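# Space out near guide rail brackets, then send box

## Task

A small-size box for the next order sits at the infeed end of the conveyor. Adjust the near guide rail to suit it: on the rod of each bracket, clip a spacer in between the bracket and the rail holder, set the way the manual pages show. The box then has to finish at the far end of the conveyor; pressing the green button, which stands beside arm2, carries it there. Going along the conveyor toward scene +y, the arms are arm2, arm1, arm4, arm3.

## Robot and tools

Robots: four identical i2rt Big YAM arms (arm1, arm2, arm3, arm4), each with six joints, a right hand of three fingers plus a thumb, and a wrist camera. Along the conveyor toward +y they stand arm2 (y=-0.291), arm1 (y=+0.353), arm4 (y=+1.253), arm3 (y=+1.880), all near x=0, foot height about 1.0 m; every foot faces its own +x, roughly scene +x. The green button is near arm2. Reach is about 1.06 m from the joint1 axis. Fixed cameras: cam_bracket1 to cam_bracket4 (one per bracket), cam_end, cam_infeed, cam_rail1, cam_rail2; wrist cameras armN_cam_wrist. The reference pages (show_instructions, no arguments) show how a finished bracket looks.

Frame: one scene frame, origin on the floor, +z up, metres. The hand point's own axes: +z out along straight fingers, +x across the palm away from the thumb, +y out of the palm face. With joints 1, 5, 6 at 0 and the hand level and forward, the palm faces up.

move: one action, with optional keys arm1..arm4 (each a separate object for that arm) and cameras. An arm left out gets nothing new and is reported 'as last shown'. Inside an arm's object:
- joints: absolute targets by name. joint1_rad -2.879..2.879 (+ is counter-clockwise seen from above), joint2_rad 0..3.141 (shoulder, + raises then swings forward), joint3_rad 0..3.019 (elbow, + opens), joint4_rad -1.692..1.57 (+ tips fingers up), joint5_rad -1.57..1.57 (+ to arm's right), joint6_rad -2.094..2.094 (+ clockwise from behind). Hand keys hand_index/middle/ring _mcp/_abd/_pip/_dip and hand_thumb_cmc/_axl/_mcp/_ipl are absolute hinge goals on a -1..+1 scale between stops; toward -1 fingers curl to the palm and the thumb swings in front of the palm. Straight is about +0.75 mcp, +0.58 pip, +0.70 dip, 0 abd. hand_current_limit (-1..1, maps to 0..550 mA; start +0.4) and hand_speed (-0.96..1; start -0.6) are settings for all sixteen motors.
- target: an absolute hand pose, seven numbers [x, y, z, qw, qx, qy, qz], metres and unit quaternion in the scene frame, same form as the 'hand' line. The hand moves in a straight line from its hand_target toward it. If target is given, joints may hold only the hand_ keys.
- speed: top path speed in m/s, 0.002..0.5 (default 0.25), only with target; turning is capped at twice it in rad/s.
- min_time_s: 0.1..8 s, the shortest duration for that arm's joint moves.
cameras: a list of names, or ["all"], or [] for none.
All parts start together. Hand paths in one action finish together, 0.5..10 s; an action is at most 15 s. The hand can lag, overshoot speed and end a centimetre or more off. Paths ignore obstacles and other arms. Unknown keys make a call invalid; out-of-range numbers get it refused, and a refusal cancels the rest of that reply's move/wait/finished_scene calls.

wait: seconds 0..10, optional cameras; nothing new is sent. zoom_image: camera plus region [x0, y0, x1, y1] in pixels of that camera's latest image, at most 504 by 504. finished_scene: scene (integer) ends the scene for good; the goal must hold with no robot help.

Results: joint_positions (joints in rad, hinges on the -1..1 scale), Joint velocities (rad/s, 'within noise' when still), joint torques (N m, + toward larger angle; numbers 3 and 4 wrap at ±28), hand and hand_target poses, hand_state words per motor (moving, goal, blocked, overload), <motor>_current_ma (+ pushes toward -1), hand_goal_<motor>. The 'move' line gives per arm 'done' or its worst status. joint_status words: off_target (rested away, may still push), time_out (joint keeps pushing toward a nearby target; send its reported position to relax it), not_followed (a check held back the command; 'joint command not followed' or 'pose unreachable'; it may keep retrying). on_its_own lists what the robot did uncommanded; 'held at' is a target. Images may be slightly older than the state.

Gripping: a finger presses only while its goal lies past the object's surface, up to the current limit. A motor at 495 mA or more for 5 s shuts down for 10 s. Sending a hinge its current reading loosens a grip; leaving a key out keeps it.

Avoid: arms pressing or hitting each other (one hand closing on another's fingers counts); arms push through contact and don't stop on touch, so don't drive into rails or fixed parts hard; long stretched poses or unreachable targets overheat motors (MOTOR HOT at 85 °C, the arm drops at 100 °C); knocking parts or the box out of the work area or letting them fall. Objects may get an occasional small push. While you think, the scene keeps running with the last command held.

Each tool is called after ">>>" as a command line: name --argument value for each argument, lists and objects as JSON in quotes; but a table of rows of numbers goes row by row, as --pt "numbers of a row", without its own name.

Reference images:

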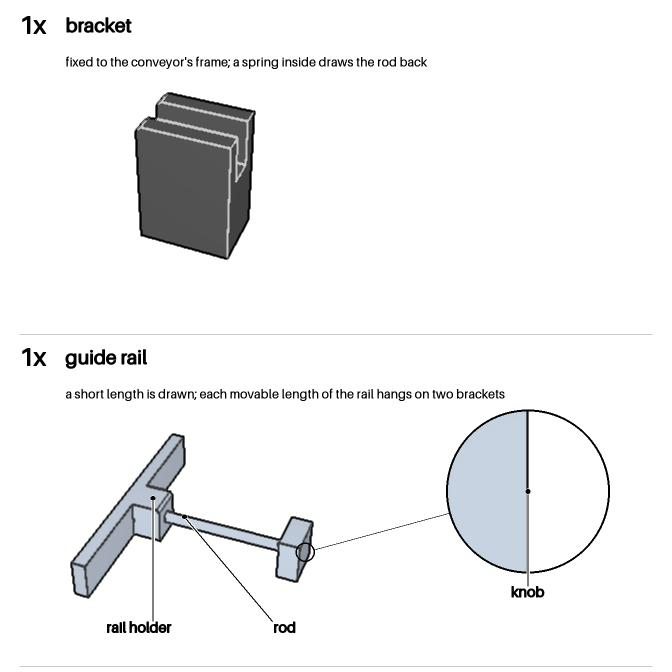

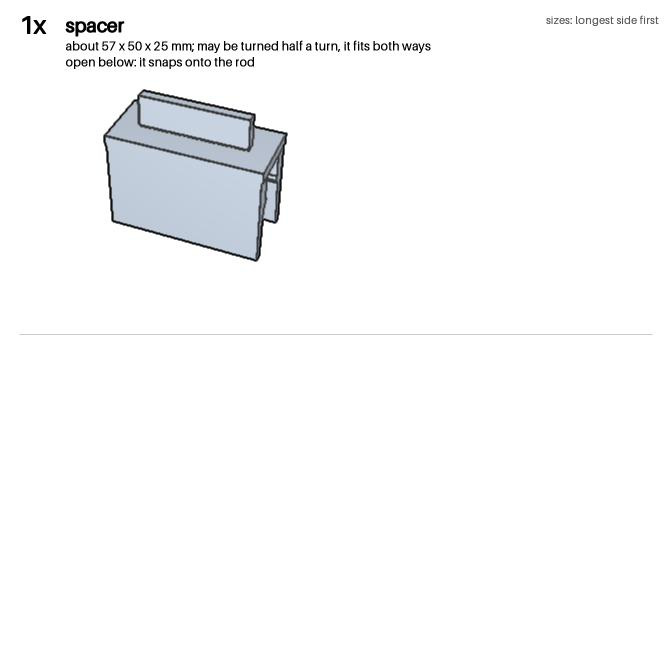

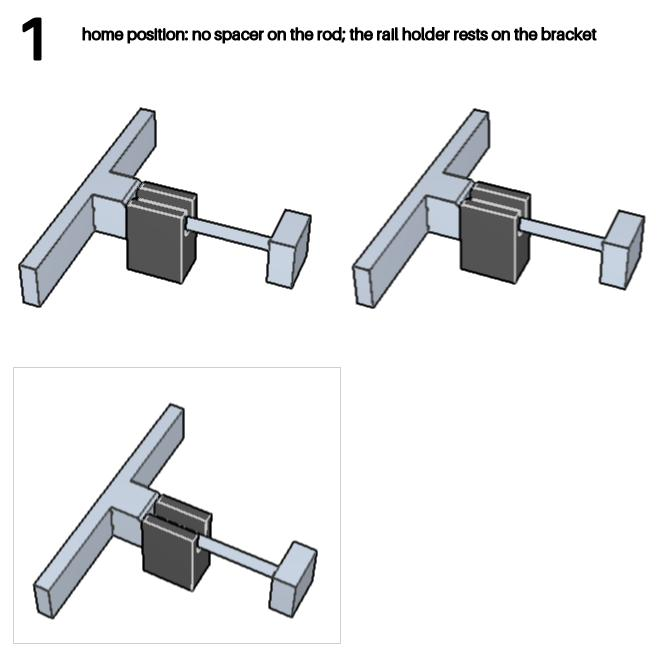

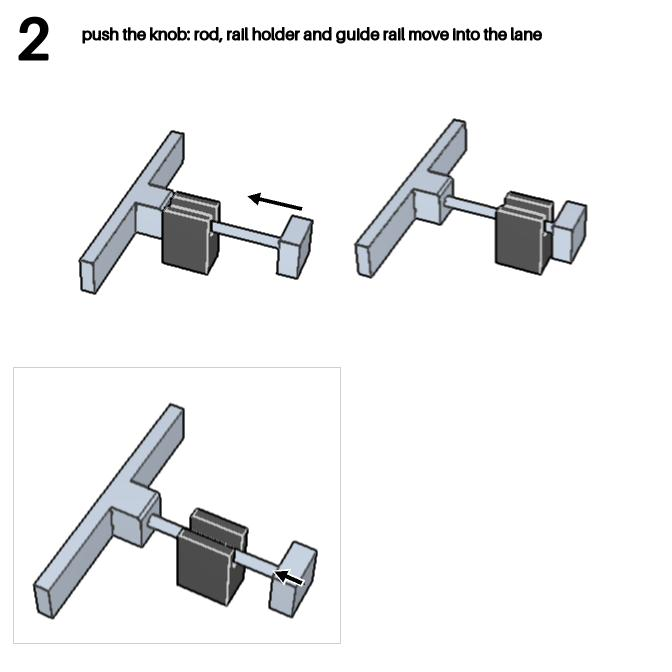

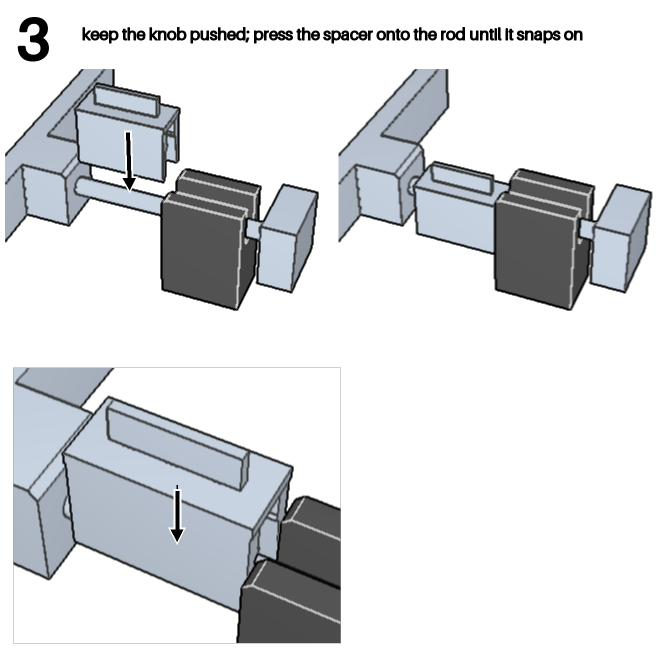

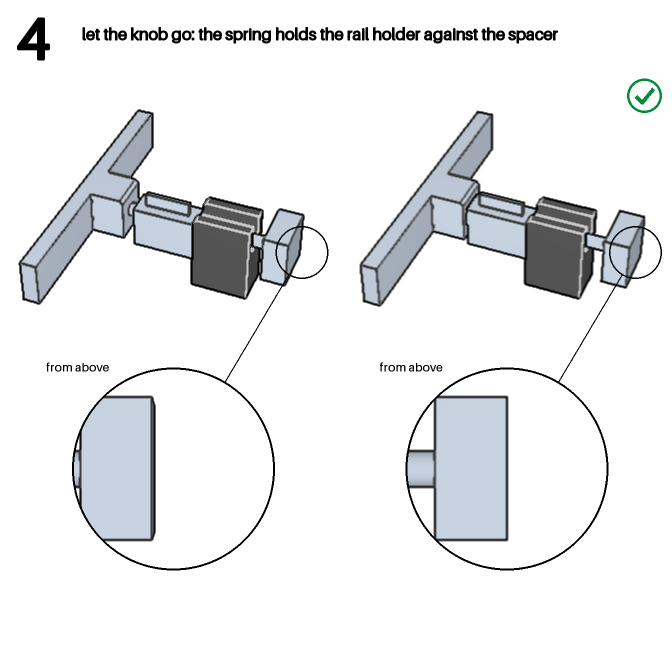

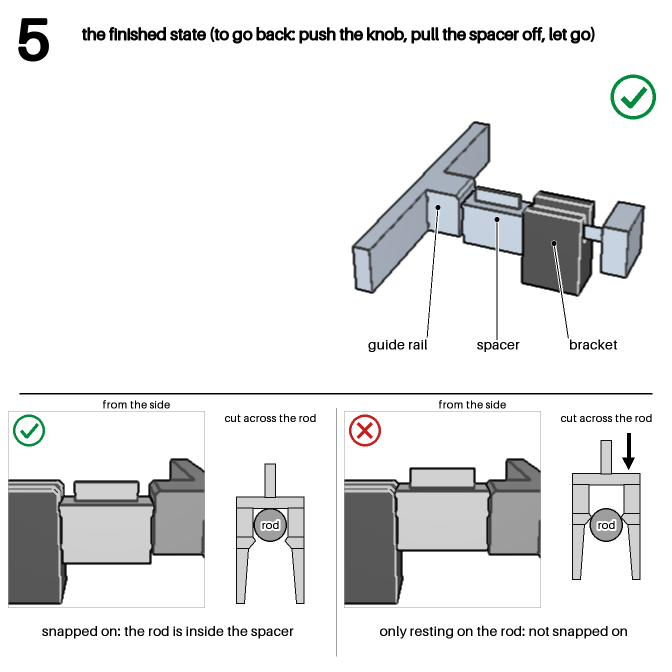

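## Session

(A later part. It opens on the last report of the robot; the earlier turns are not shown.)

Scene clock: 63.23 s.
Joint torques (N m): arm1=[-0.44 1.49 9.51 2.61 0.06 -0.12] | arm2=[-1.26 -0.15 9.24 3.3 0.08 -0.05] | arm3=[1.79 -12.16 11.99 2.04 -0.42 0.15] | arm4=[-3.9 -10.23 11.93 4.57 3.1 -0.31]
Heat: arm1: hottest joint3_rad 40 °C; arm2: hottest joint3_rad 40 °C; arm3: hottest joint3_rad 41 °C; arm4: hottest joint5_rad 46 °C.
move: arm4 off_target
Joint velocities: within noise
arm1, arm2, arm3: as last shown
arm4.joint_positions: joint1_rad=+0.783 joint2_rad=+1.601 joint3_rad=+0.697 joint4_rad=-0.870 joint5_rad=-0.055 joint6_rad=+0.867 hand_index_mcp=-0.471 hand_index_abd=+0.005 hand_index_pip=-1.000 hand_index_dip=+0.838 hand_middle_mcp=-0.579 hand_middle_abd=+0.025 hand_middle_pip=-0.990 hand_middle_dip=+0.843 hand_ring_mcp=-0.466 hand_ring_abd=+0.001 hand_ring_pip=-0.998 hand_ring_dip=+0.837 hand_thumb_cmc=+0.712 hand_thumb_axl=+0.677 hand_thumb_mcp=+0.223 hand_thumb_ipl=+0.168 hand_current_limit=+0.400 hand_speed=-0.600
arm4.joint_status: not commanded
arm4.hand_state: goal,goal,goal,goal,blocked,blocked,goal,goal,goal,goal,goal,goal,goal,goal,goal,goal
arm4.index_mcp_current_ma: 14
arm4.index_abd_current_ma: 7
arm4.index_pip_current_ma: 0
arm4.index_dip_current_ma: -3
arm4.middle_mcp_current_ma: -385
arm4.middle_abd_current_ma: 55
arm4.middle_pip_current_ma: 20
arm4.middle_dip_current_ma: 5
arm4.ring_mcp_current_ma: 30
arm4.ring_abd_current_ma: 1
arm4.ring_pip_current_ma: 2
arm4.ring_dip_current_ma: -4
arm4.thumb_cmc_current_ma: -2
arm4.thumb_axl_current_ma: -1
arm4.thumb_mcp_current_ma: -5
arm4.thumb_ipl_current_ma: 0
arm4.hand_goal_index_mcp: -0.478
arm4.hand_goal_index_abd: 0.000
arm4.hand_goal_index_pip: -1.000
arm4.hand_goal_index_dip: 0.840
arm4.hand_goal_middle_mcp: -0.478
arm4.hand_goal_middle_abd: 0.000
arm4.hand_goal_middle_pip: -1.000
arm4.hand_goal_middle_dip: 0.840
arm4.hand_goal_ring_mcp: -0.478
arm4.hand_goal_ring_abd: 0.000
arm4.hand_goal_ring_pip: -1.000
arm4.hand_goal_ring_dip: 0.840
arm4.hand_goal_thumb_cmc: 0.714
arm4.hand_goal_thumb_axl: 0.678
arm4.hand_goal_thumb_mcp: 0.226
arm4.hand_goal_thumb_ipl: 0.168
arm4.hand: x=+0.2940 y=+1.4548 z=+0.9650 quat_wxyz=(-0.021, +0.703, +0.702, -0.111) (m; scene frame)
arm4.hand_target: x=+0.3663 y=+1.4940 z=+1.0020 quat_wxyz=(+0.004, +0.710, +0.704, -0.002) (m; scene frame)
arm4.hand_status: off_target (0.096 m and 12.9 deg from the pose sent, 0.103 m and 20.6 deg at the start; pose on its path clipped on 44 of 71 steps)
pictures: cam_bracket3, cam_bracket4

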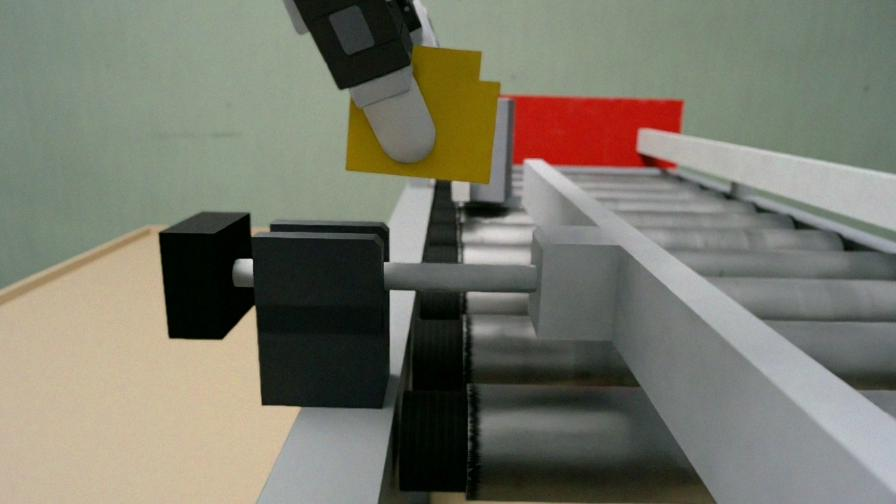

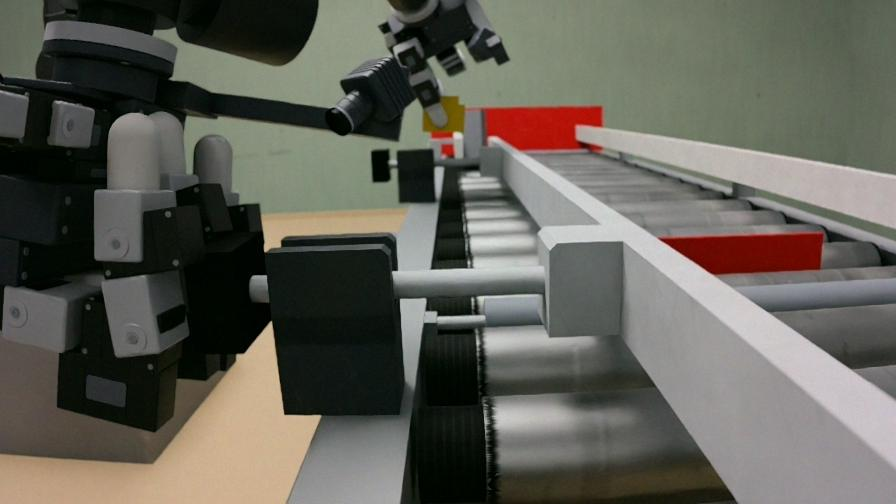

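>>> move --arm4 '{"target": [0.375, 1.49, 1.012, 0.0923, 0.7011, 0.7011, 0.0923], "speed": 0.1, "joints": {"hand_current_limit": 0.75}}' --cameras '["cam_bracket3", "cam_bracket4"]'

Scene clock: 65.60 s.
Joint torques (N m): arm1=[-0.5 1.38 9.48 2.59 0.06 -0.12] | arm2=[-0.21 -0.03 9.33 3.4 0.03 -0.08] | arm3=[1.55 -11.46 11.86 2.06 -0.43 0.2] | arm4=[-5.54 -10.29 10.56 5.12 3.9 0.08]
Heat: arm1: hottest joint3_rad 40 °C; arm2: hottest joint3_rad 40 °C; arm3: hottest joint3_rad 41 °C; arm4: hottest joint5_rad 46 °C.
move: arm4 off_target
Joint velocities: within noise
arm1, arm2, arm3: as last shown
arm4.joint_positions: joint1_rad=+0.873 joint2_rad=+1.535 joint3_rad=+0.573 joint4_rad=-0.651 joint5_rad=+0.132 joint6_rad=+0.882 hand_index_mcp=-0.470 hand_index_abd=+0.004 hand_index_pip=-1.000 hand_index_dip=+0.838 hand_middle_mcp=-0.520 hand_middle_abd=+0.037 hand_middle_pip=-0.997 hand_middle_dip=+0.843 hand_ring_mcp=-0.466 hand_ring_abd=+0.001 hand_ring_pip=-0.998 hand_ring_dip=+0.837 hand_thumb_cmc=+0.712 hand_thumb_axl=+0.677 hand_thumb_mcp=+0.223 hand_thumb_ipl=+0.168 hand_current_limit=+0.750 hand_speed=-0.600
arm4.joint_status: all done
arm4.hand_state: goal,goal,goal,goal,blocked,blocked,goal,goal,goal,goal,goal,goal,goal,goal,goal,goal
arm4.index_mcp_current_ma: 17
arm4.index_abd_current_ma: 6
arm4.index_pip_current_ma: 0
arm4.index_dip_current_ma: -3
arm4.middle_mcp_current_ma: -137
arm4.middle_abd_current_ma: 90
arm4.middle_pip_current_ma: 5
arm4.middle_dip_current_ma: 5
arm4.ring_mcp_current_ma: 30
arm4.ring_abd_current_ma: 1
arm4.ring_pip_current_ma: 2
arm4.ring_dip_current_ma: -4
arm4.thumb_cmc_current_ma: -2
arm4.thumb_axl_current_ma: -1
arm4.thumb_mcp_current_ma: -5
arm4.thumb_ipl_current_ma: 0
arm4.hand_goal_index_mcp: -0.478
arm4.hand_goal_index_abd: 0.000
arm4.hand_goal_index_pip: -1.000
arm4.hand_goal_index_dip: 0.840
arm4.hand_goal_middle_mcp: -0.478
arm4.hand_goal_middle_abd: 0.000
arm4.hand_goal_middle_pip: -1.000
arm4.hand_goal_middle_dip: 0.840
arm4.hand_goal_ring_mcp: -0.478
arm4.hand_goal_ring_abd: 0.000
arm4.hand_goal_ring_pip: -1.000
arm4.hand_goal_ring_dip: 0.840
arm4.hand_goal_thumb_cmc: 0.714
arm4.hand_goal_thumb_axl: 0.678
arm4.hand_goal_thumb_mcp: 0.226
arm4.hand_goal_thumb_ipl: 0.168
arm4.hand: x=+0.2997 y=+1.4569 z=+0.9731 quat_wxyz=(+0.066, +0.675, +0.734, -0.019) (m; scene frame)
arm4.hand_target: x=+0.3655 y=+1.4835 z=+1.0199 quat_wxyz=(+0.095, +0.704, +0.698, +0.090) (m; scene frame)
arm4.hand_status: off_target (0.091 m and 14.0 deg from the pose sent, 0.100 m and 26.7 deg at the start)
pictures: cam_bracket3, cam_bracket4

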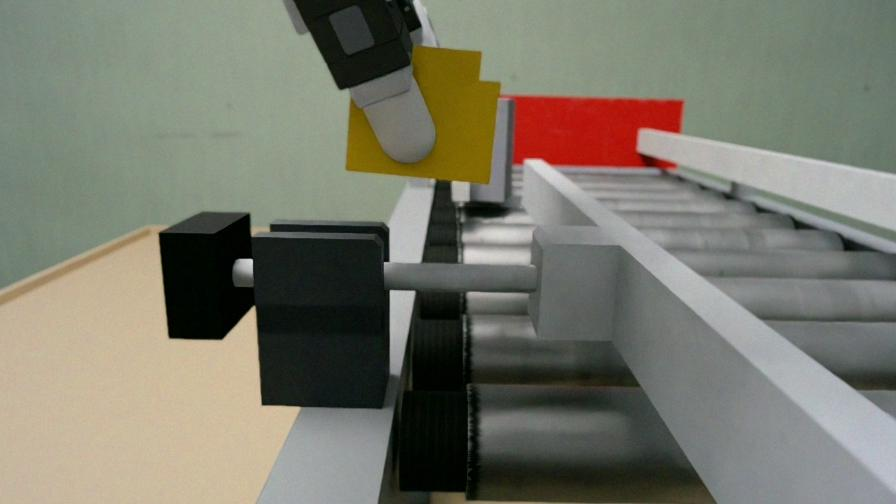

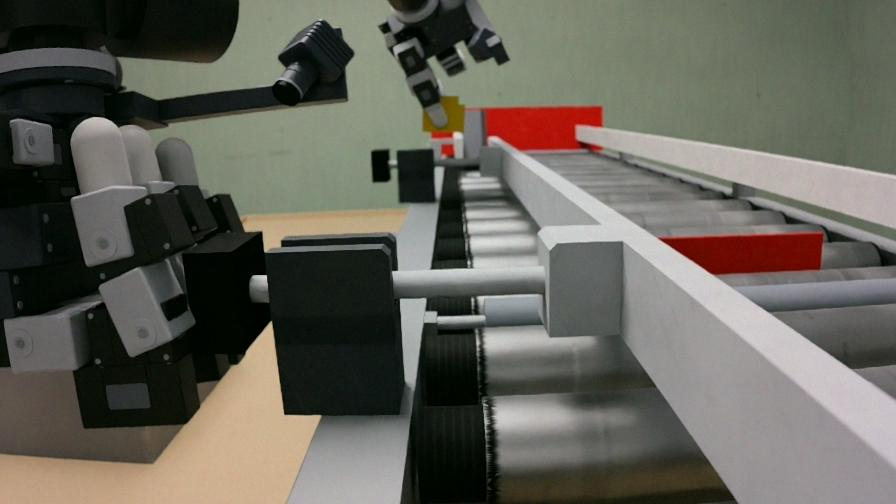

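>>> move --cameras '["cam_bracket1", "cam_bracket2", "cam_bracket3", "arm3_cam_wrist"]'

>>> zoom_image --camera "cam_bracket1" --region '[220, 190, 620, 420]'

>>> zoom_image --camera "cam_bracket2" --region '[220, 170, 620, 400]'

>>> zoom_image --camera "cam_bracket3" --region '[220, 20, 640, 420]'

Scene clock: 65.97 s.
Joint torques (N m): arm1=[-0.5 1.44 9.51 2.61 0.06 -0.12] | arm2=[-0.79 0.09 9.62 3.33 0.05 -0.06] | arm3=[2.2 -12.69 11.81 2.06 -0.43 0.19] | arm4=[-5.3 -10.34 10.52 5.15 3.88 0.09]
Heat: arm1: hottest joint3_rad 40 °C; arm2: hottest joint3_rad 40 °C; arm3: hottest joint3_rad 41 °C; arm4: hottest joint5_rad 46 °C.
Joint velocities: within noise
arm1.joint_positions: joint1_rad=-0.080 joint2_rad=+0.609 joint3_rad=+1.380 joint4_rad=-1.288 joint5_rad=-0.058 joint6_rad=+1.162 hand_index_mcp=+0.754 hand_index_abd=+0.001 hand_index_pip=+0.577 hand_index_dip=+0.696 hand_middle_mcp=+0.754 hand_middle_abd=+0.000 hand_middle_pip=+0.577 hand_middle_dip=+0.696 hand_ring_mcp=+0.754 hand_ring_abd=+0.001 hand_ring_pip=+0.577 hand_ring_dip=+0.696 hand_thumb_cmc=+0.714 hand_thumb_axl=+0.677 hand_thumb_mcp=+0.226 hand_thumb_ipl=+0.168 hand_current_limit=+0.400 hand_speed=-0.600
arm1.joint_status: not commanded
arm1.hand_state: goal,goal,goal,goal,goal,goal,goal,goal,goal,goal,goal,goal,goal,goal,goal,goal
arm1.index_mcp_current_ma: 0
arm1.index_abd_current_ma: 0
arm1.index_pip_current_ma: 1
arm1.index_dip_current_ma: 0
arm1.middle_mcp_current_ma: 0
arm1.middle_abd_current_ma: 0
arm1.middle_pip_current_ma: 1
arm1.middle_dip_current_ma: 0
arm1.ring_mcp_current_ma: 0
arm1.ring_abd_current_ma: 0
arm1.ring_pip_current_ma: 1
arm1.ring_dip_current_ma: 0
arm1.thumb_cmc_current_ma: 0
arm1.thumb_axl_current_ma: -1
arm1.thumb_mcp_current_ma: 0
arm1.thumb_ipl_current_ma: 0
arm1.hand_goal_index_mcp: 0.754
arm1.hand_goal_index_abd: 0.000
arm1.hand_goal_index_pip: 0.576
arm1.hand_goal_index_dip: 0.696
arm1.hand_goal_middle_mcp: 0.754
arm1.hand_goal_middle_abd: 0.000
arm1.hand_goal_middle_pip: 0.576
arm1.hand_goal_middle_dip: 0.696
arm1.hand_goal_ring_mcp: 0.754
arm1.hand_goal_ring_abd: 0.000
arm1.hand_goal_ring_pip: 0.576
arm1.hand_goal_ring_dip: 0.696
arm1.hand_goal_thumb_cmc: 0.714
arm1.hand_goal_thumb_axl: 0.678
arm1.hand_goal_thumb_mcp: 0.226
arm1.hand_goal_thumb_ipl: 0.168
arm1.hand: x=+0.2785 y=+0.2857 z=+1.5353 quat_wxyz=(+0.068, +0.840, +0.206, +0.498) (m; scene frame)
arm1.hand_target: x=+0.2758 y=+0.2856 z=+1.5450 quat_wxyz=(+0.070, +0.834, +0.205, +0.507) (m; scene frame)
arm1.hand_status: not commanded
arm2.joint_positions: joint1_rad=-0.169 joint2_rad=+0.607 joint3_rad=+1.362 joint4_rad=-1.180 joint5_rad=-0.019 joint6_rad=+1.058 hand_index_mcp=+0.755 hand_index_abd=+0.001 hand_index_pip=+0.577 hand_index_dip=+0.696 hand_middle_mcp=+0.755 hand_middle_abd=+0.000 hand_middle_pip=+0.577 hand_middle_dip=+0.696 hand_ring_mcp=+0.755 hand_ring_abd=+0.000 hand_ring_pip=+0.577 hand_ring_dip=+0.696 hand_thumb_cmc=+0.715 hand_thumb_axl=+0.677 hand_thumb_mcp=+0.226 hand_thumb_ipl=+0.168 hand_current_limit=+0.400 hand_speed=-0.600
arm2.joint_status: not commanded
arm2.hand_state: goal,goal,goal,goal,goal,goal,goal,goal,goal,goal,goal,goal,goal,goal,goal,goal
arm2.index_mcp_current_ma: 0
arm2.index_abd_current_ma: 0
arm2.index_pip_current_ma: 0
arm2.index_dip_current_ma: 0
arm2.middle_mcp_current_ma: 0
arm2.middle_abd_current_ma: 0
arm2.middle_pip_current_ma: 0
arm2.middle_dip_current_ma: 0
arm2.ring_mcp_current_ma: 0
arm2.ring_abd_current_ma: 0
arm2.ring_pip_current_ma: 0
arm2.ring_dip_current_ma: 0
arm2.thumb_cmc_current_ma: 0
arm2.thumb_axl_current_ma: 0
arm2.thumb_mcp_current_ma: 0
arm2.thumb_ipl_current_ma: 0
arm2.hand_goal_index_mcp: 0.754
arm2.hand_goal_index_abd: 0.000
arm2.hand_goal_index_pip: 0.576
arm2.hand_goal_index_dip: 0.696
arm2.hand_goal_middle_mcp: 0.754
arm2.hand_goal_middle_abd: 0.000
arm2.hand_goal_middle_pip: 0.576
arm2.hand_goal_middle_dip: 0.696
arm2.hand_goal_ring_mcp: 0.754
arm2.hand_goal_ring_abd: 0.000
arm2.hand_goal_ring_pip: 0.576
arm2.hand_goal_ring_dip: 0.696
arm2.hand_goal_thumb_cmc: 0.714
arm2.hand_goal_thumb_axl: 0.678
arm2.hand_goal_thumb_mcp: 0.226
arm2.hand_goal_thumb_ipl: 0.168
arm2.hand: x=+0.1640 y=-0.4516 z=+1.5901 quat_wxyz=(+0.212, +0.838, +0.087, +0.496) (m; scene frame)
arm2.hand_target: x=+0.1609 y=-0.4505 z=+1.6004 quat_wxyz=(+0.216, +0.832, +0.086, +0.505) (m; scene frame)
arm2.hand_status: not commanded
arm3.joint_positions: joint1_rad=+0.451 joint2_rad=+1.481 joint3_rad=+0.825 joint4_rad=-0.058 joint5_rad=-0.766 joint6_rad=+2.061 hand_index_mcp=+0.718 hand_index_abd=+0.001 hand_index_pip=-0.512 hand_index_dip=+0.086 hand_middle_mcp=+0.993 hand_middle_abd=-0.001 hand_middle_pip=+0.993 hand_middle_dip=+0.996 hand_ring_mcp=+0.991 hand_ring_abd=+0.001 hand_ring_pip=+0.993 hand_ring_dip=+0.997 hand_thumb_cmc=-0.481 hand_thumb_axl=+0.682 hand_thumb_mcp=-0.286 hand_thumb_ipl=+0.028 hand_current_limit=+0.400 hand_speed=-0.600
arm3.joint_status: not commanded
arm3.hand_state: blocked,goal,blocked,goal,goal,goal,goal,goal,goal,goal,goal,goal,goal,goal,blocked,blocked
arm3.index_mcp_current_ma: 344
arm3.index_abd_current_ma: 1
arm3.index_pip_current_ma: 97
arm3.index_dip_current_ma: 33
arm3.middle_mcp_current_ma: -15
arm3.middle_abd_current_ma: -1
arm3.middle_pip_current_ma: -14
arm3.middle_dip_current_ma: -6
arm3.ring_mcp_current_ma: -22
arm3.ring_abd_current_ma: 1
arm3.ring_pip_current_ma: -13
arm3.ring_dip_current_ma: -5
arm3.thumb_cmc_current_ma: 9
arm3.thumb_axl_current_ma: 8
arm3.thumb_mcp_current_ma: 385
arm3.thumb_ipl_current_ma: 84
arm3.hand_goal_index_mcp: 0.630
arm3.hand_goal_index_abd: 0.000
arm3.hand_goal_index_pip: -0.546
arm3.hand_goal_index_dip: 0.072
arm3.hand_goal_middle_mcp: 1.000
arm3.hand_goal_middle_abd: 0.000
arm3.hand_goal_middle_pip: 1.000
arm3.hand_goal_middle_dip: 1.000
arm3.hand_goal_ring_mcp: 1.000
arm3.hand_goal_ring_abd: 0.000
arm3.hand_goal_ring_pip: 1.000
arm3.hand_goal_ring_dip: 1.000
arm3.hand_goal_thumb_cmc: -0.486
arm3.hand_goal_thumb_axl: 0.678
arm3.hand_goal_thumb_mcp: -0.380
arm3.hand_goal_thumb_ipl: 0.006
arm3.hand: x=+0.3955 y=+2.1043 z=+1.0837 quat_wxyz=(-0.465, +0.852, +0.082, +0.225) (m; scene frame)
arm3.hand_target: x=+0.4162 y=+2.1192 z=+1.1058 quat_wxyz=(-0.473, +0.841, +0.093, +0.245) (m; scene frame)
arm3.hand_status: not commanded
arm4.joint_positions: joint1_rad=+0.873 joint2_rad=+1.535 joint3_rad=+0.573 joint4_rad=-0.651 joint5_rad=+0.132 joint6_rad=+0.882 hand_index_mcp=-0.470 hand_index_abd=+0.004 hand_index_pip=-1.000 hand_index_dip=+0.838 hand_middle_mcp=-0.520 hand_middle_abd=+0.037 hand_middle_pip=-0.997 hand_middle_dip=+0.843 hand_ring_mcp=-0.466 hand_ring_abd=+0.001 hand_ring_pip=-0.998 hand_ring_dip=+0.837 hand_thumb_cmc=+0.712 hand_thumb_axl=+0.677 hand_thumb_mcp=+0.223 hand_thumb_ipl=+0.168 hand_current_limit=+0.750 hand_speed=-0.600
arm4.joint_status: all done
arm4.hand_state: goal,goal,goal,goal,blocked,blocked,goal,goal,goal,goal,goal,goal,goal,goal,goal,goal
arm4.index_mcp_current_ma: 17
arm4.index_abd_current_ma: 6
arm4.index_pip_current_ma: 0
arm4.index_dip_current_ma: -3
arm4.middle_mcp_current_ma: -137
arm4.middle_abd_current_ma: 90
arm4.middle_pip_current_ma: 5
arm4.middle_dip_current_ma: 5
arm4.ring_mcp_current_ma: 30
arm4.ring_abd_current_ma: 1
arm4.ring_pip_current_ma: 2
arm4.ring_dip_current_ma: -4
arm4.thumb_cmc_current_ma: -2
arm4.thumb_axl_current_ma: -1
arm4.thumb_mcp_current_ma: -5
arm4.thumb_ipl_current_ma: 0
arm4.hand_goal_index_mcp: -0.478
arm4.hand_goal_index_abd: 0.000
arm4.hand_goal_index_pip: -1.000
arm4.hand_goal_index_dip: 0.840
arm4.hand_goal_middle_mcp: -0.478
arm4.hand_goal_middle_abd: 0.000
arm4.hand_goal_middle_pip: -1.000
arm4.hand_goal_middle_dip: 0.840
arm4.hand_goal_ring_mcp: -0.478
arm4.hand_goal_ring_abd: 0.000
arm4.hand_goal_ring_pip: -1.000
arm4.hand_goal_ring_dip: 0.840
arm4.hand_goal_thumb_cmc: 0.714
arm4.hand_goal_thumb_axl: 0.678
arm4.hand_goal_thumb_mcp: 0.226
arm4.hand_goal_thumb_ipl: 0.168
arm4.hand: x=+0.2997 y=+1.4569 z=+0.9731 quat_wxyz=(+0.066, +0.675, +0.734, -0.019) (m; scene frame)
arm4.hand_target: x=+0.3655 y=+1.4835 z=+1.0199 quat_wxyz=(+0.095, +0.704, +0.698, +0.090) (m; scene frame)
arm4.hand_status: off_target (0.091 m and 14.0 deg from the pose sent, 0.100 m and 26.7 deg at the start)
pictures: arm3_cam_wrist, cam_bracket1, cam_bracket2, cam_bracket3
camera_calibration:
arm3_cam_wrist: T_world_to_cam=[[-0.449208, -0.291338, -0.844592, 1.73989], [-0.800606, -0.288316, 0.525266, 0.3058], [-0.396539, 0.912138, -0.103733, -1.52561], [0, 0, 0, 1]] pos_world=[0.421434, 1.98663, 1.15062]

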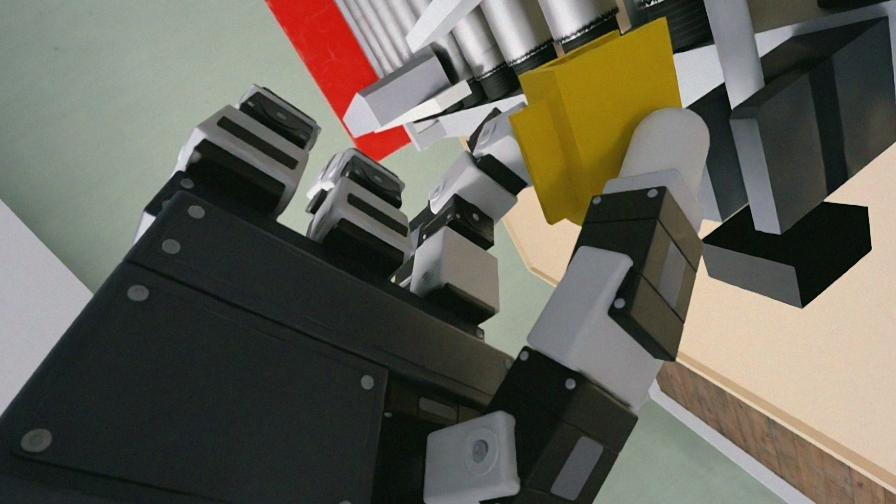

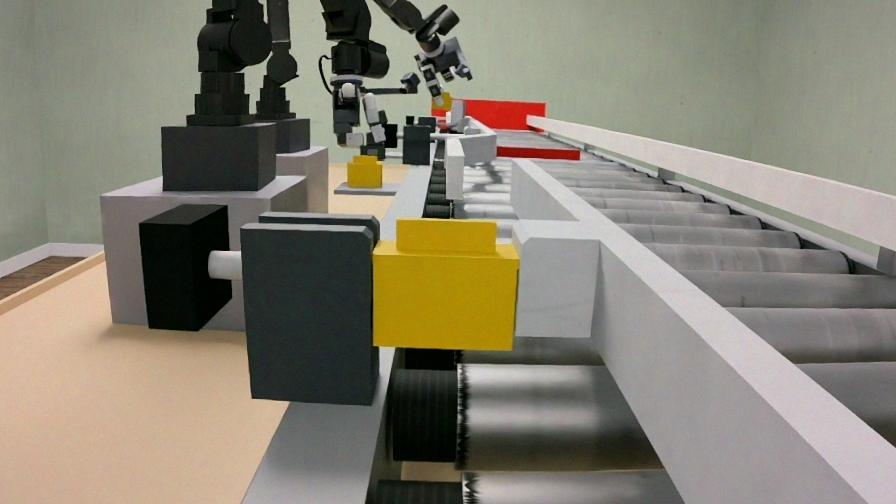

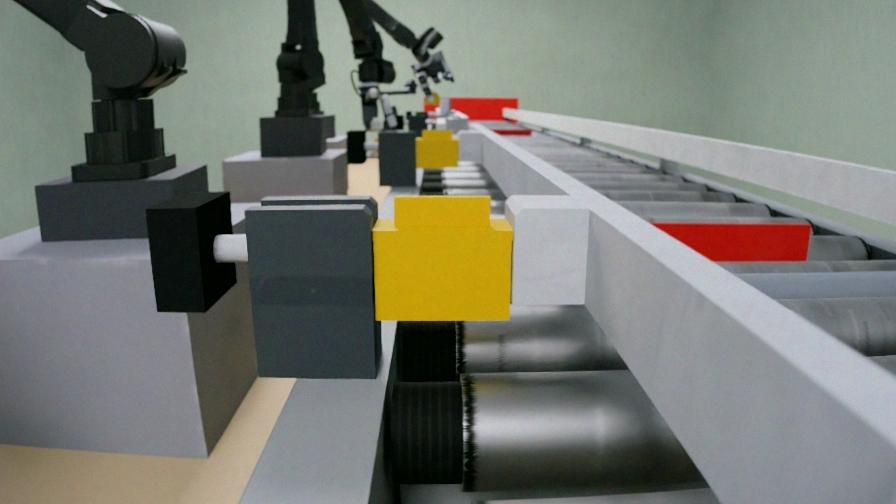

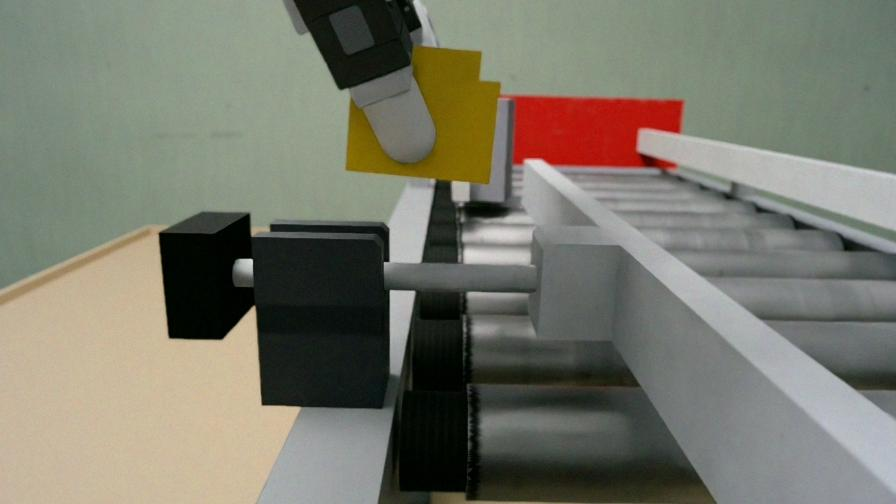

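Scaled by 1.260 from the camera's 896x504 image, which has a finer 1280x720 frame.

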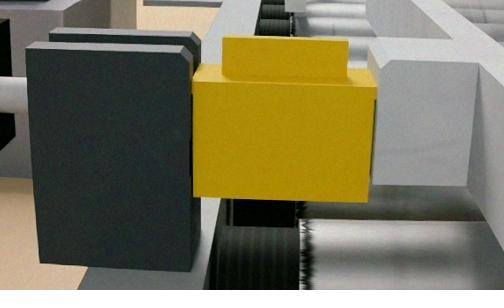

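Scaled by 1.260 from the camera's 896x504 image, which has a finer 1280x720 frame.

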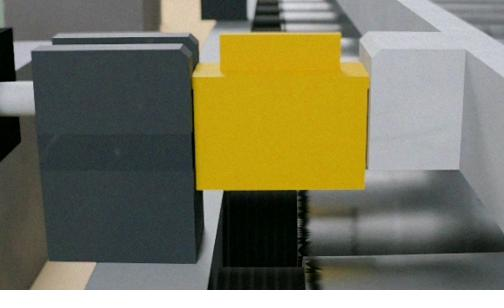

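Scaled by 1.200 from the camera's 896x504 image, which has a finer 1280x720 frame.

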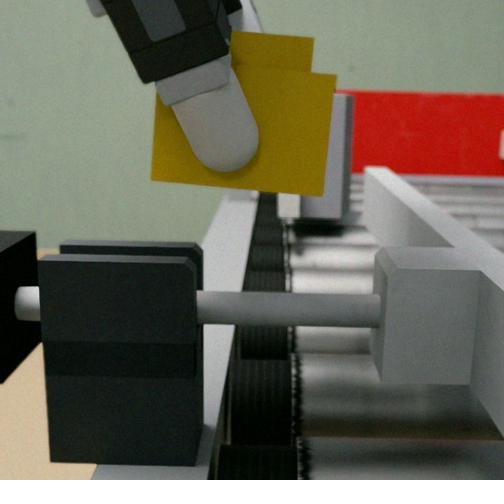

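>>> move --arm3 '{"target": [0.4335, 2.117, 1.092, 0.4583, -0.8316, -0.1039, -0.2961], "speed": 0.08}' --cameras '["arm3_cam_wrist", "cam_bracket3", "cam_end"]'

>>> zoom_image --camera "cam_bracket3" --region '[220, 20, 640, 420]'

>>> zoom_image --camera "cam_end" --region '[560, 150, 660, 240]'

Scene clock: 67.83 s.
Joint torques (N m): arm1=[-0.5 1.44 9.51 2.63 0.06 -0.12] | arm2=[-0.79 -0.91 9.4 3.14 0.02 -0.12] | arm3=[1.67 -13.04 8.08 2.43 -0.31 0.01] | arm4=[-5.36 -10.4 10.55 5.12 3.9 0.08]
Heat: arm1: hottest joint3_rad 40 °C; arm2: hottest joint3_rad 40 °C; arm3: hottest joint3_rad 41 °C; arm4: hottest joint5_rad 47 °C.
move: arm3 off_target
Joint velocities: within noise
arm1, arm2, arm4: as last shown
arm3.joint_positions: joint1_rad=+0.457 joint2_rad=+1.516 joint3_rad=+0.825 joint4_rad=+0.102 joint5_rad=-0.706 joint6_rad=+2.061 hand_index_mcp=+0.718 hand_index_abd=+0.001 hand_index_pip=-0.512 hand_index_dip=+0.086 hand_middle_mcp=+0.993 hand_middle_abd=-0.001 hand_middle_pip=+0.993 hand_middle_dip=+0.996 hand_ring_mcp=+0.991 hand_ring_abd=+0.001 hand_ring_pip=+0.993 hand_ring_dip=+0.997 hand_thumb_cmc=-0.481 hand_thumb_axl=+0.682 hand_thumb_mcp=-0.286 hand_thumb_ipl=+0.028 hand_current_limit=+0.400 hand_speed=-0.600
arm3.joint_status: not commanded
arm3.hand_state: blocked,goal,blocked,goal,goal,goal,goal,goal,goal,goal,goal,goal,goal,goal,blocked,blocked
arm3.index_mcp_current_ma: 344
arm3.index_abd_current_ma: 1
arm3.index_pip_current_ma: 97
arm3.index_dip_current_ma: 33
arm3.middle_mcp_current_ma: -15
arm3.middle_abd_current_ma: -1
arm3.middle_pip_current_ma: -14
arm3.middle_dip_current_ma: -6
arm3.ring_mcp_current_ma: -22
arm3.ring_abd_current_ma: 1
arm3.ring_pip_current_ma: -13
arm3.ring_dip_current_ma: -5
arm3.thumb_cmc_current_ma: 9
arm3.thumb_axl_current_ma: 8
arm3.thumb_mcp_current_ma: 385
arm3.thumb_ipl_current_ma: 84
arm3.hand_goal_index_mcp: 0.630
arm3.hand_goal_index_abd: 0.000
arm3.hand_goal_index_pip: -0.546
arm3.hand_goal_index_dip: 0.072
arm3.hand_goal_middle_mcp: 1.000
arm3.hand_goal_middle_abd: 0.000
arm3.hand_goal_middle_pip: 1.000
arm3.hand_goal_middle_dip: 1.000
arm3.hand_goal_ring_mcp: 1.000
arm3.hand_goal_ring_abd: 0.000
arm3.hand_goal_ring_pip: 1.000
arm3.hand_goal_ring_dip: 1.000
arm3.hand_goal_thumb_cmc: -0.486
arm3.hand_goal_thumb_axl: 0.678
arm3.hand_goal_thumb_mcp: -0.380
arm3.hand_goal_thumb_ipl: 0.006
arm3.hand: x=+0.4287 y=+2.1076 z=+1.0900 quat_wxyz=(-0.456, +0.836, +0.093, +0.291) (m; scene frame)
arm3.hand_target: x=+0.4332 y=+2.1169 z=+1.0920 quat_wxyz=(-0.458, +0.832, +0.104, +0.296) (m; scene frame)
arm3.hand_status: off_target (0.011 m and 1.5 deg from the pose sent, 0.041 m and 8.9 deg at the start)
pictures: arm3_cam_wrist, cam_bracket3, cam_end
camera_calibration:
arm3_cam_wrist: T_world_to_cam=[[-0.346697, -0.269824, -0.89833, 1.73025], [-0.873606, -0.25579, 0.413985, 0.414101], [-0.341487, 0.928314, -0.147038, -1.52525], [0, 0, 0, 1]] pos_world=[0.440781, 1.9887, 1.15863]

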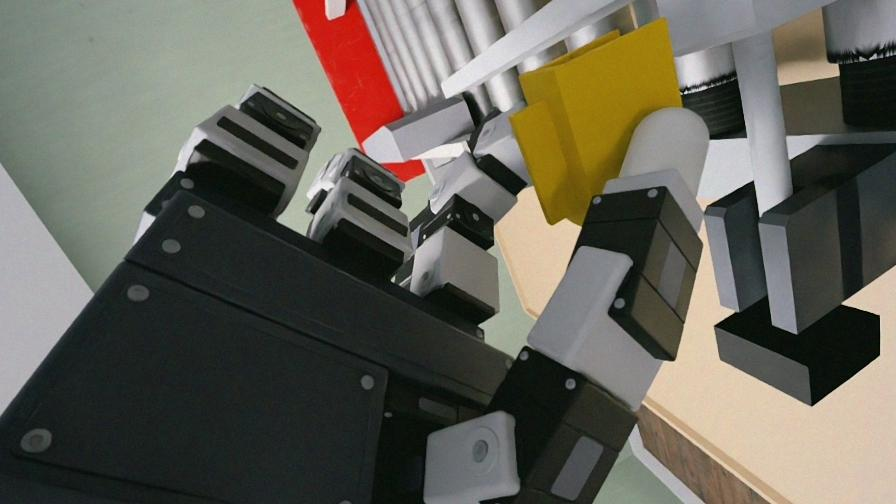

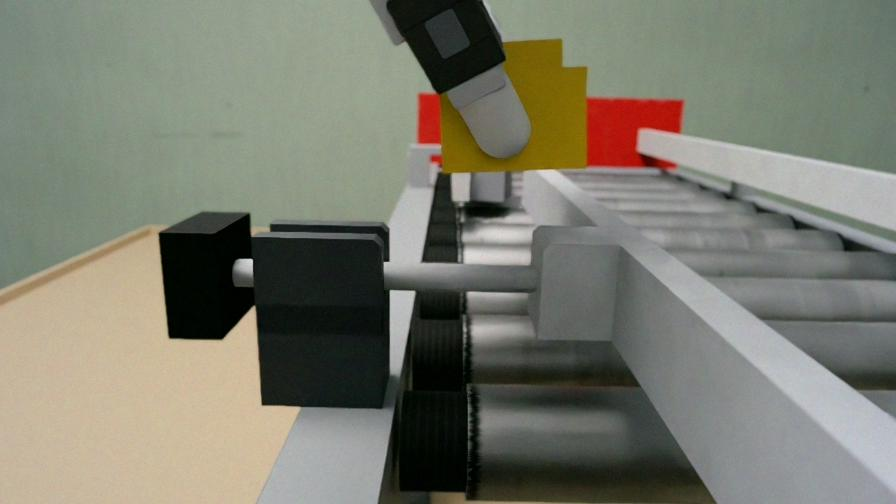

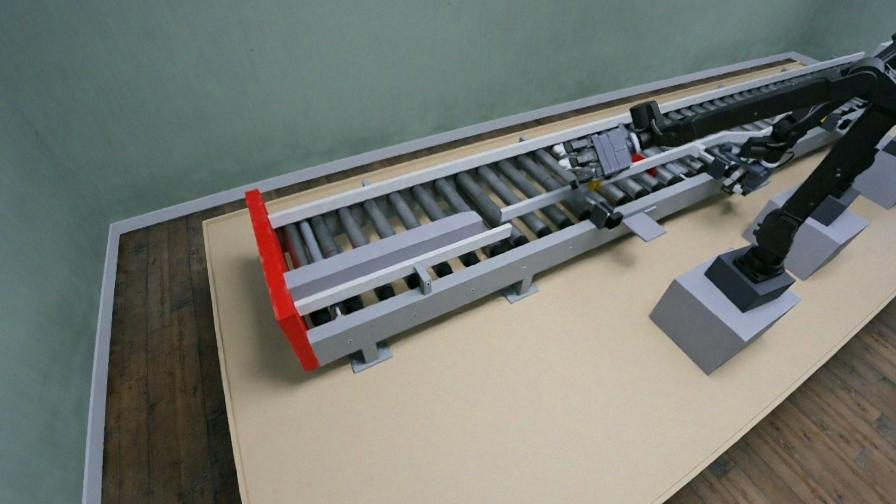

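Scaled by 1.200 from the camera's 896x504 image, which has a finer 1280x720 frame.

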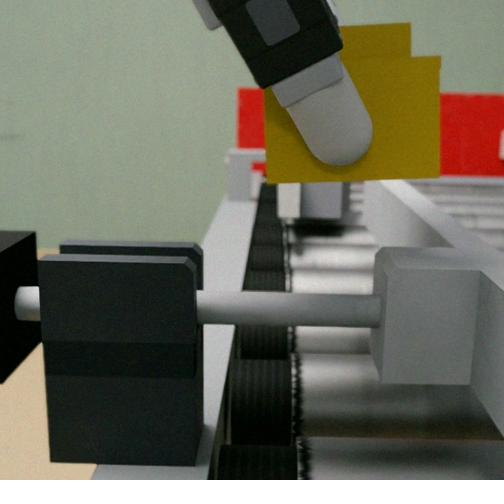

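Scaled by 5.040 from the camera's 896x504 image, which has a finer 1280x720 frame.

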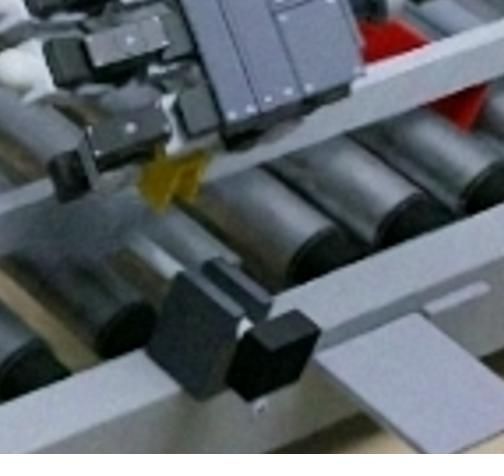

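>>> move --arm3 '{"target": [0.407, 2.112, 1.064, 0.4601, -0.8335, -0.0997, -0.2890], "speed": 0.08}' --cameras '["arm3_cam_wrist", "cam_bracket3", "cam_end"]'

>>> zoom_image --camera "cam_bracket3" --region '[220, 20, 640, 420]'

>>> zoom_image --camera "cam_end" --region '[560, 150, 660, 240]'

>>> zoom_image --camera "arm3_cam_wrist" --region '[446, 0, 896, 300]'

Scene clock: 69.13 s.
Joint torques (N m): arm1=[-0.5 1.49 9.51 2.63 0.06 -0.13] | arm2=[-0.32 -0.03 9.42 3.34 0 -0.09] | arm3=[1.73 -12.1 6.35 2.3 -0.28 0.09] | arm4=[-5.54 -10.23 10.54 5.14 3.89 0.08]
Heat: arm1: hottest joint3_rad 40 °C; arm2: hottest joint3_rad 40 °C; arm3: hottest joint3_rad 41 °C; arm4: hottest joint5_rad 47 °C.
move: arm3 done
Joint velocities: within noise
arm1, arm2, arm4: as last shown
arm3.joint_positions: joint1_rad=+0.464 joint2_rad=+1.516 joint3_rad=+0.749 joint4_rad=+0.187 joint5_rad=-0.705 joint6_rad=+2.061 hand_index_mcp=+0.718 hand_index_abd=+0.001 hand_index_pip=-0.512 hand_index_dip=+0.086 hand_middle_mcp=+0.993 hand_middle_abd=-0.001 hand_middle_pip=+0.993 hand_middle_dip=+0.996 hand_ring_mcp=+0.991 hand_ring_abd=+0.001 hand_ring_pip=+0.993 hand_ring_dip=+0.997 hand_thumb_cmc=-0.481 hand_thumb_axl=+0.682 hand_thumb_mcp=-0.286 hand_thumb_ipl=+0.028 hand_current_limit=+0.400 hand_speed=-0.600
arm3.joint_status: not commanded
arm3.hand_state: blocked,goal,blocked,goal,goal,goal,goal,goal,goal,goal,goal,goal,goal,goal,blocked,blocked
arm3.index_mcp_current_ma: 344
arm3.index_abd_current_ma: 1
arm3.index_pip_current_ma: 97
arm3.index_dip_current_ma: 33
arm3.middle_mcp_current_ma: -15
arm3.middle_abd_current_ma: -1
arm3.middle_pip_current_ma: -14
arm3.middle_dip_current_ma: -6
arm3.ring_mcp_current_ma: -22
arm3.ring_abd_current_ma: 1
arm3.ring_pip_current_ma: -13
arm3.ring_dip_current_ma: -5
arm3.thumb_cmc_current_ma: 9
arm3.thumb_axl_current_ma: 9
arm3.thumb_mcp_current_ma: 385
arm3.thumb_ipl_current_ma: 84
arm3.hand_goal_index_mcp: 0.630
arm3.hand_goal_index_abd: 0.000
arm3.hand_goal_index_pip: -0.546
arm3.hand_goal_index_dip: 0.072
arm3.hand_goal_middle_mcp: 1.000
arm3.hand_goal_middle_abd: 0.000
arm3.hand_goal_middle_pip: 1.000
arm3.hand_goal_middle_dip: 1.000
arm3.hand_goal_ring_mcp: 1.000
arm3.hand_goal_ring_abd: 0.000
arm3.hand_goal_ring_pip: 1.000
arm3.hand_goal_ring_dip: 1.000
arm3.hand_goal_thumb_cmc: -0.486
arm3.hand_goal_thumb_axl: 0.678
arm3.hand_goal_thumb_mcp: -0.380
arm3.hand_goal_thumb_ipl: 0.006
arm3.hand: x=+0.4107 y=+2.1056 z=+1.0697 quat_wxyz=(-0.457, +0.834, +0.098, +0.293) (m; scene frame)
arm3.hand_target: x=+0.4069 y=+2.1118 z=+1.0641 quat_wxyz=(-0.460, +0.834, +0.100, +0.289) (m; scene frame)
arm3.hand_status: done (0.009 m and 0.6 deg from the pose sent, 0.034 m and 0.9 deg at the start)
pictures: arm3_cam_wrist, cam_bracket3, cam_end
camera_calibration:
arm3_cam_wrist: T_world_to_cam=[[-0.336811, -0.270115, -0.901996, 1.7058], [-0.875537, -0.262587, 0.405566, 0.430405], [-0.346402, 0.926329, -0.148054, -1.52529], [0, 0, 0, 1]] pos_world=[0.423001, 1.98671, 1.13824]

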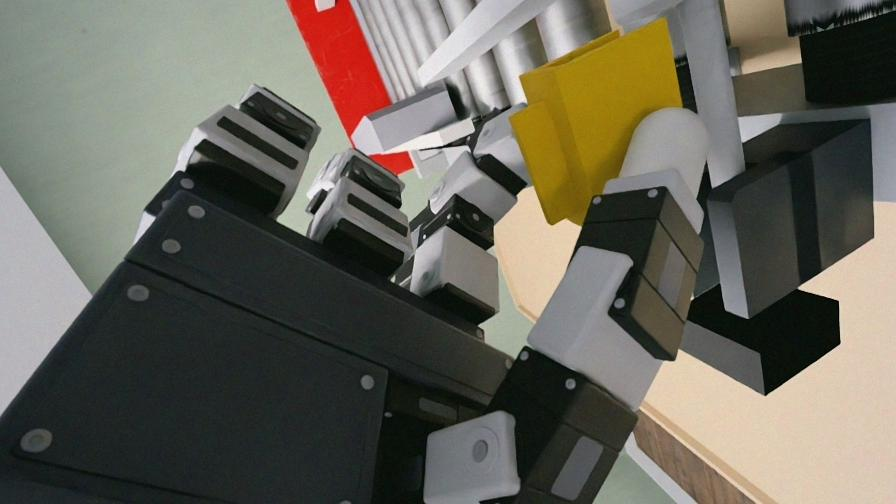

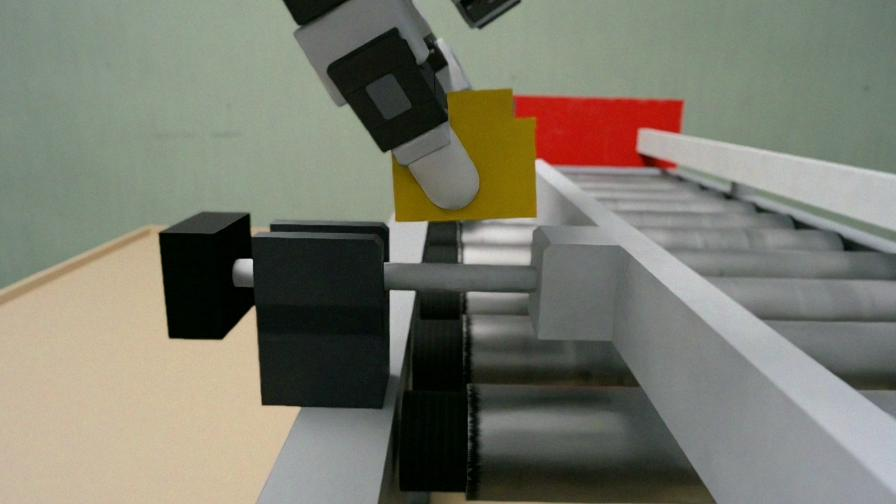

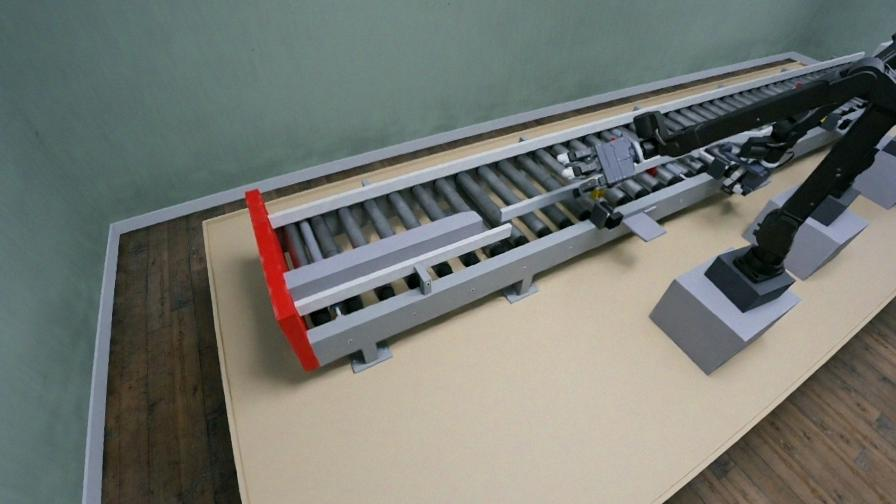

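Scaled by 1.200 from the camera's 896x504 image, which has a finer 1280x720 frame.

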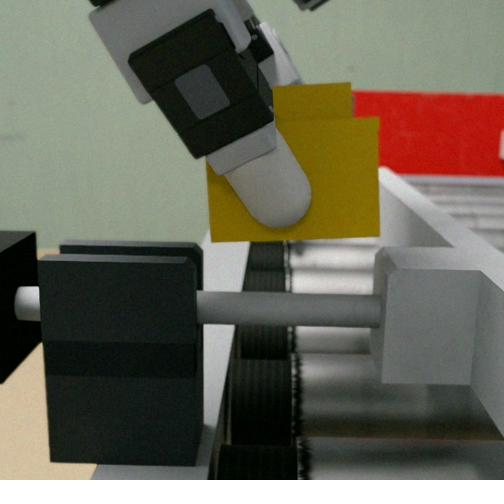

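Scaled by 5.040 from the camera's 896x504 image, which has a finer 1280x720 frame.

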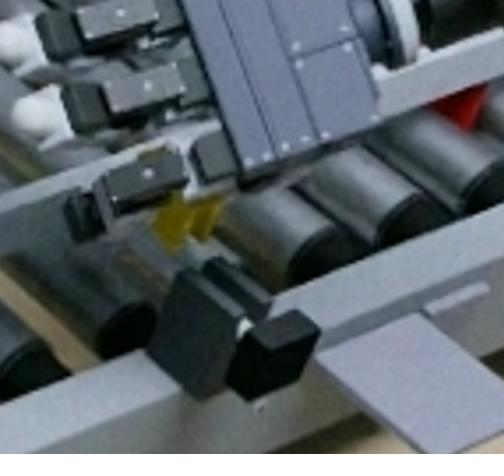

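Scaled by 1.120 from the camera's 896x504 image, which has a finer 1280x720 frame.

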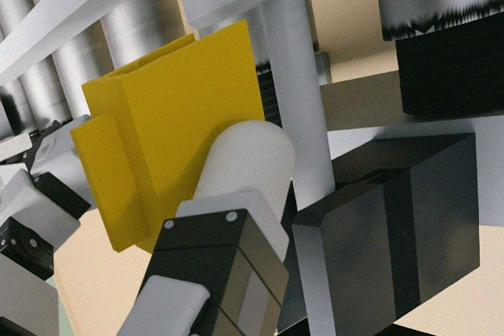

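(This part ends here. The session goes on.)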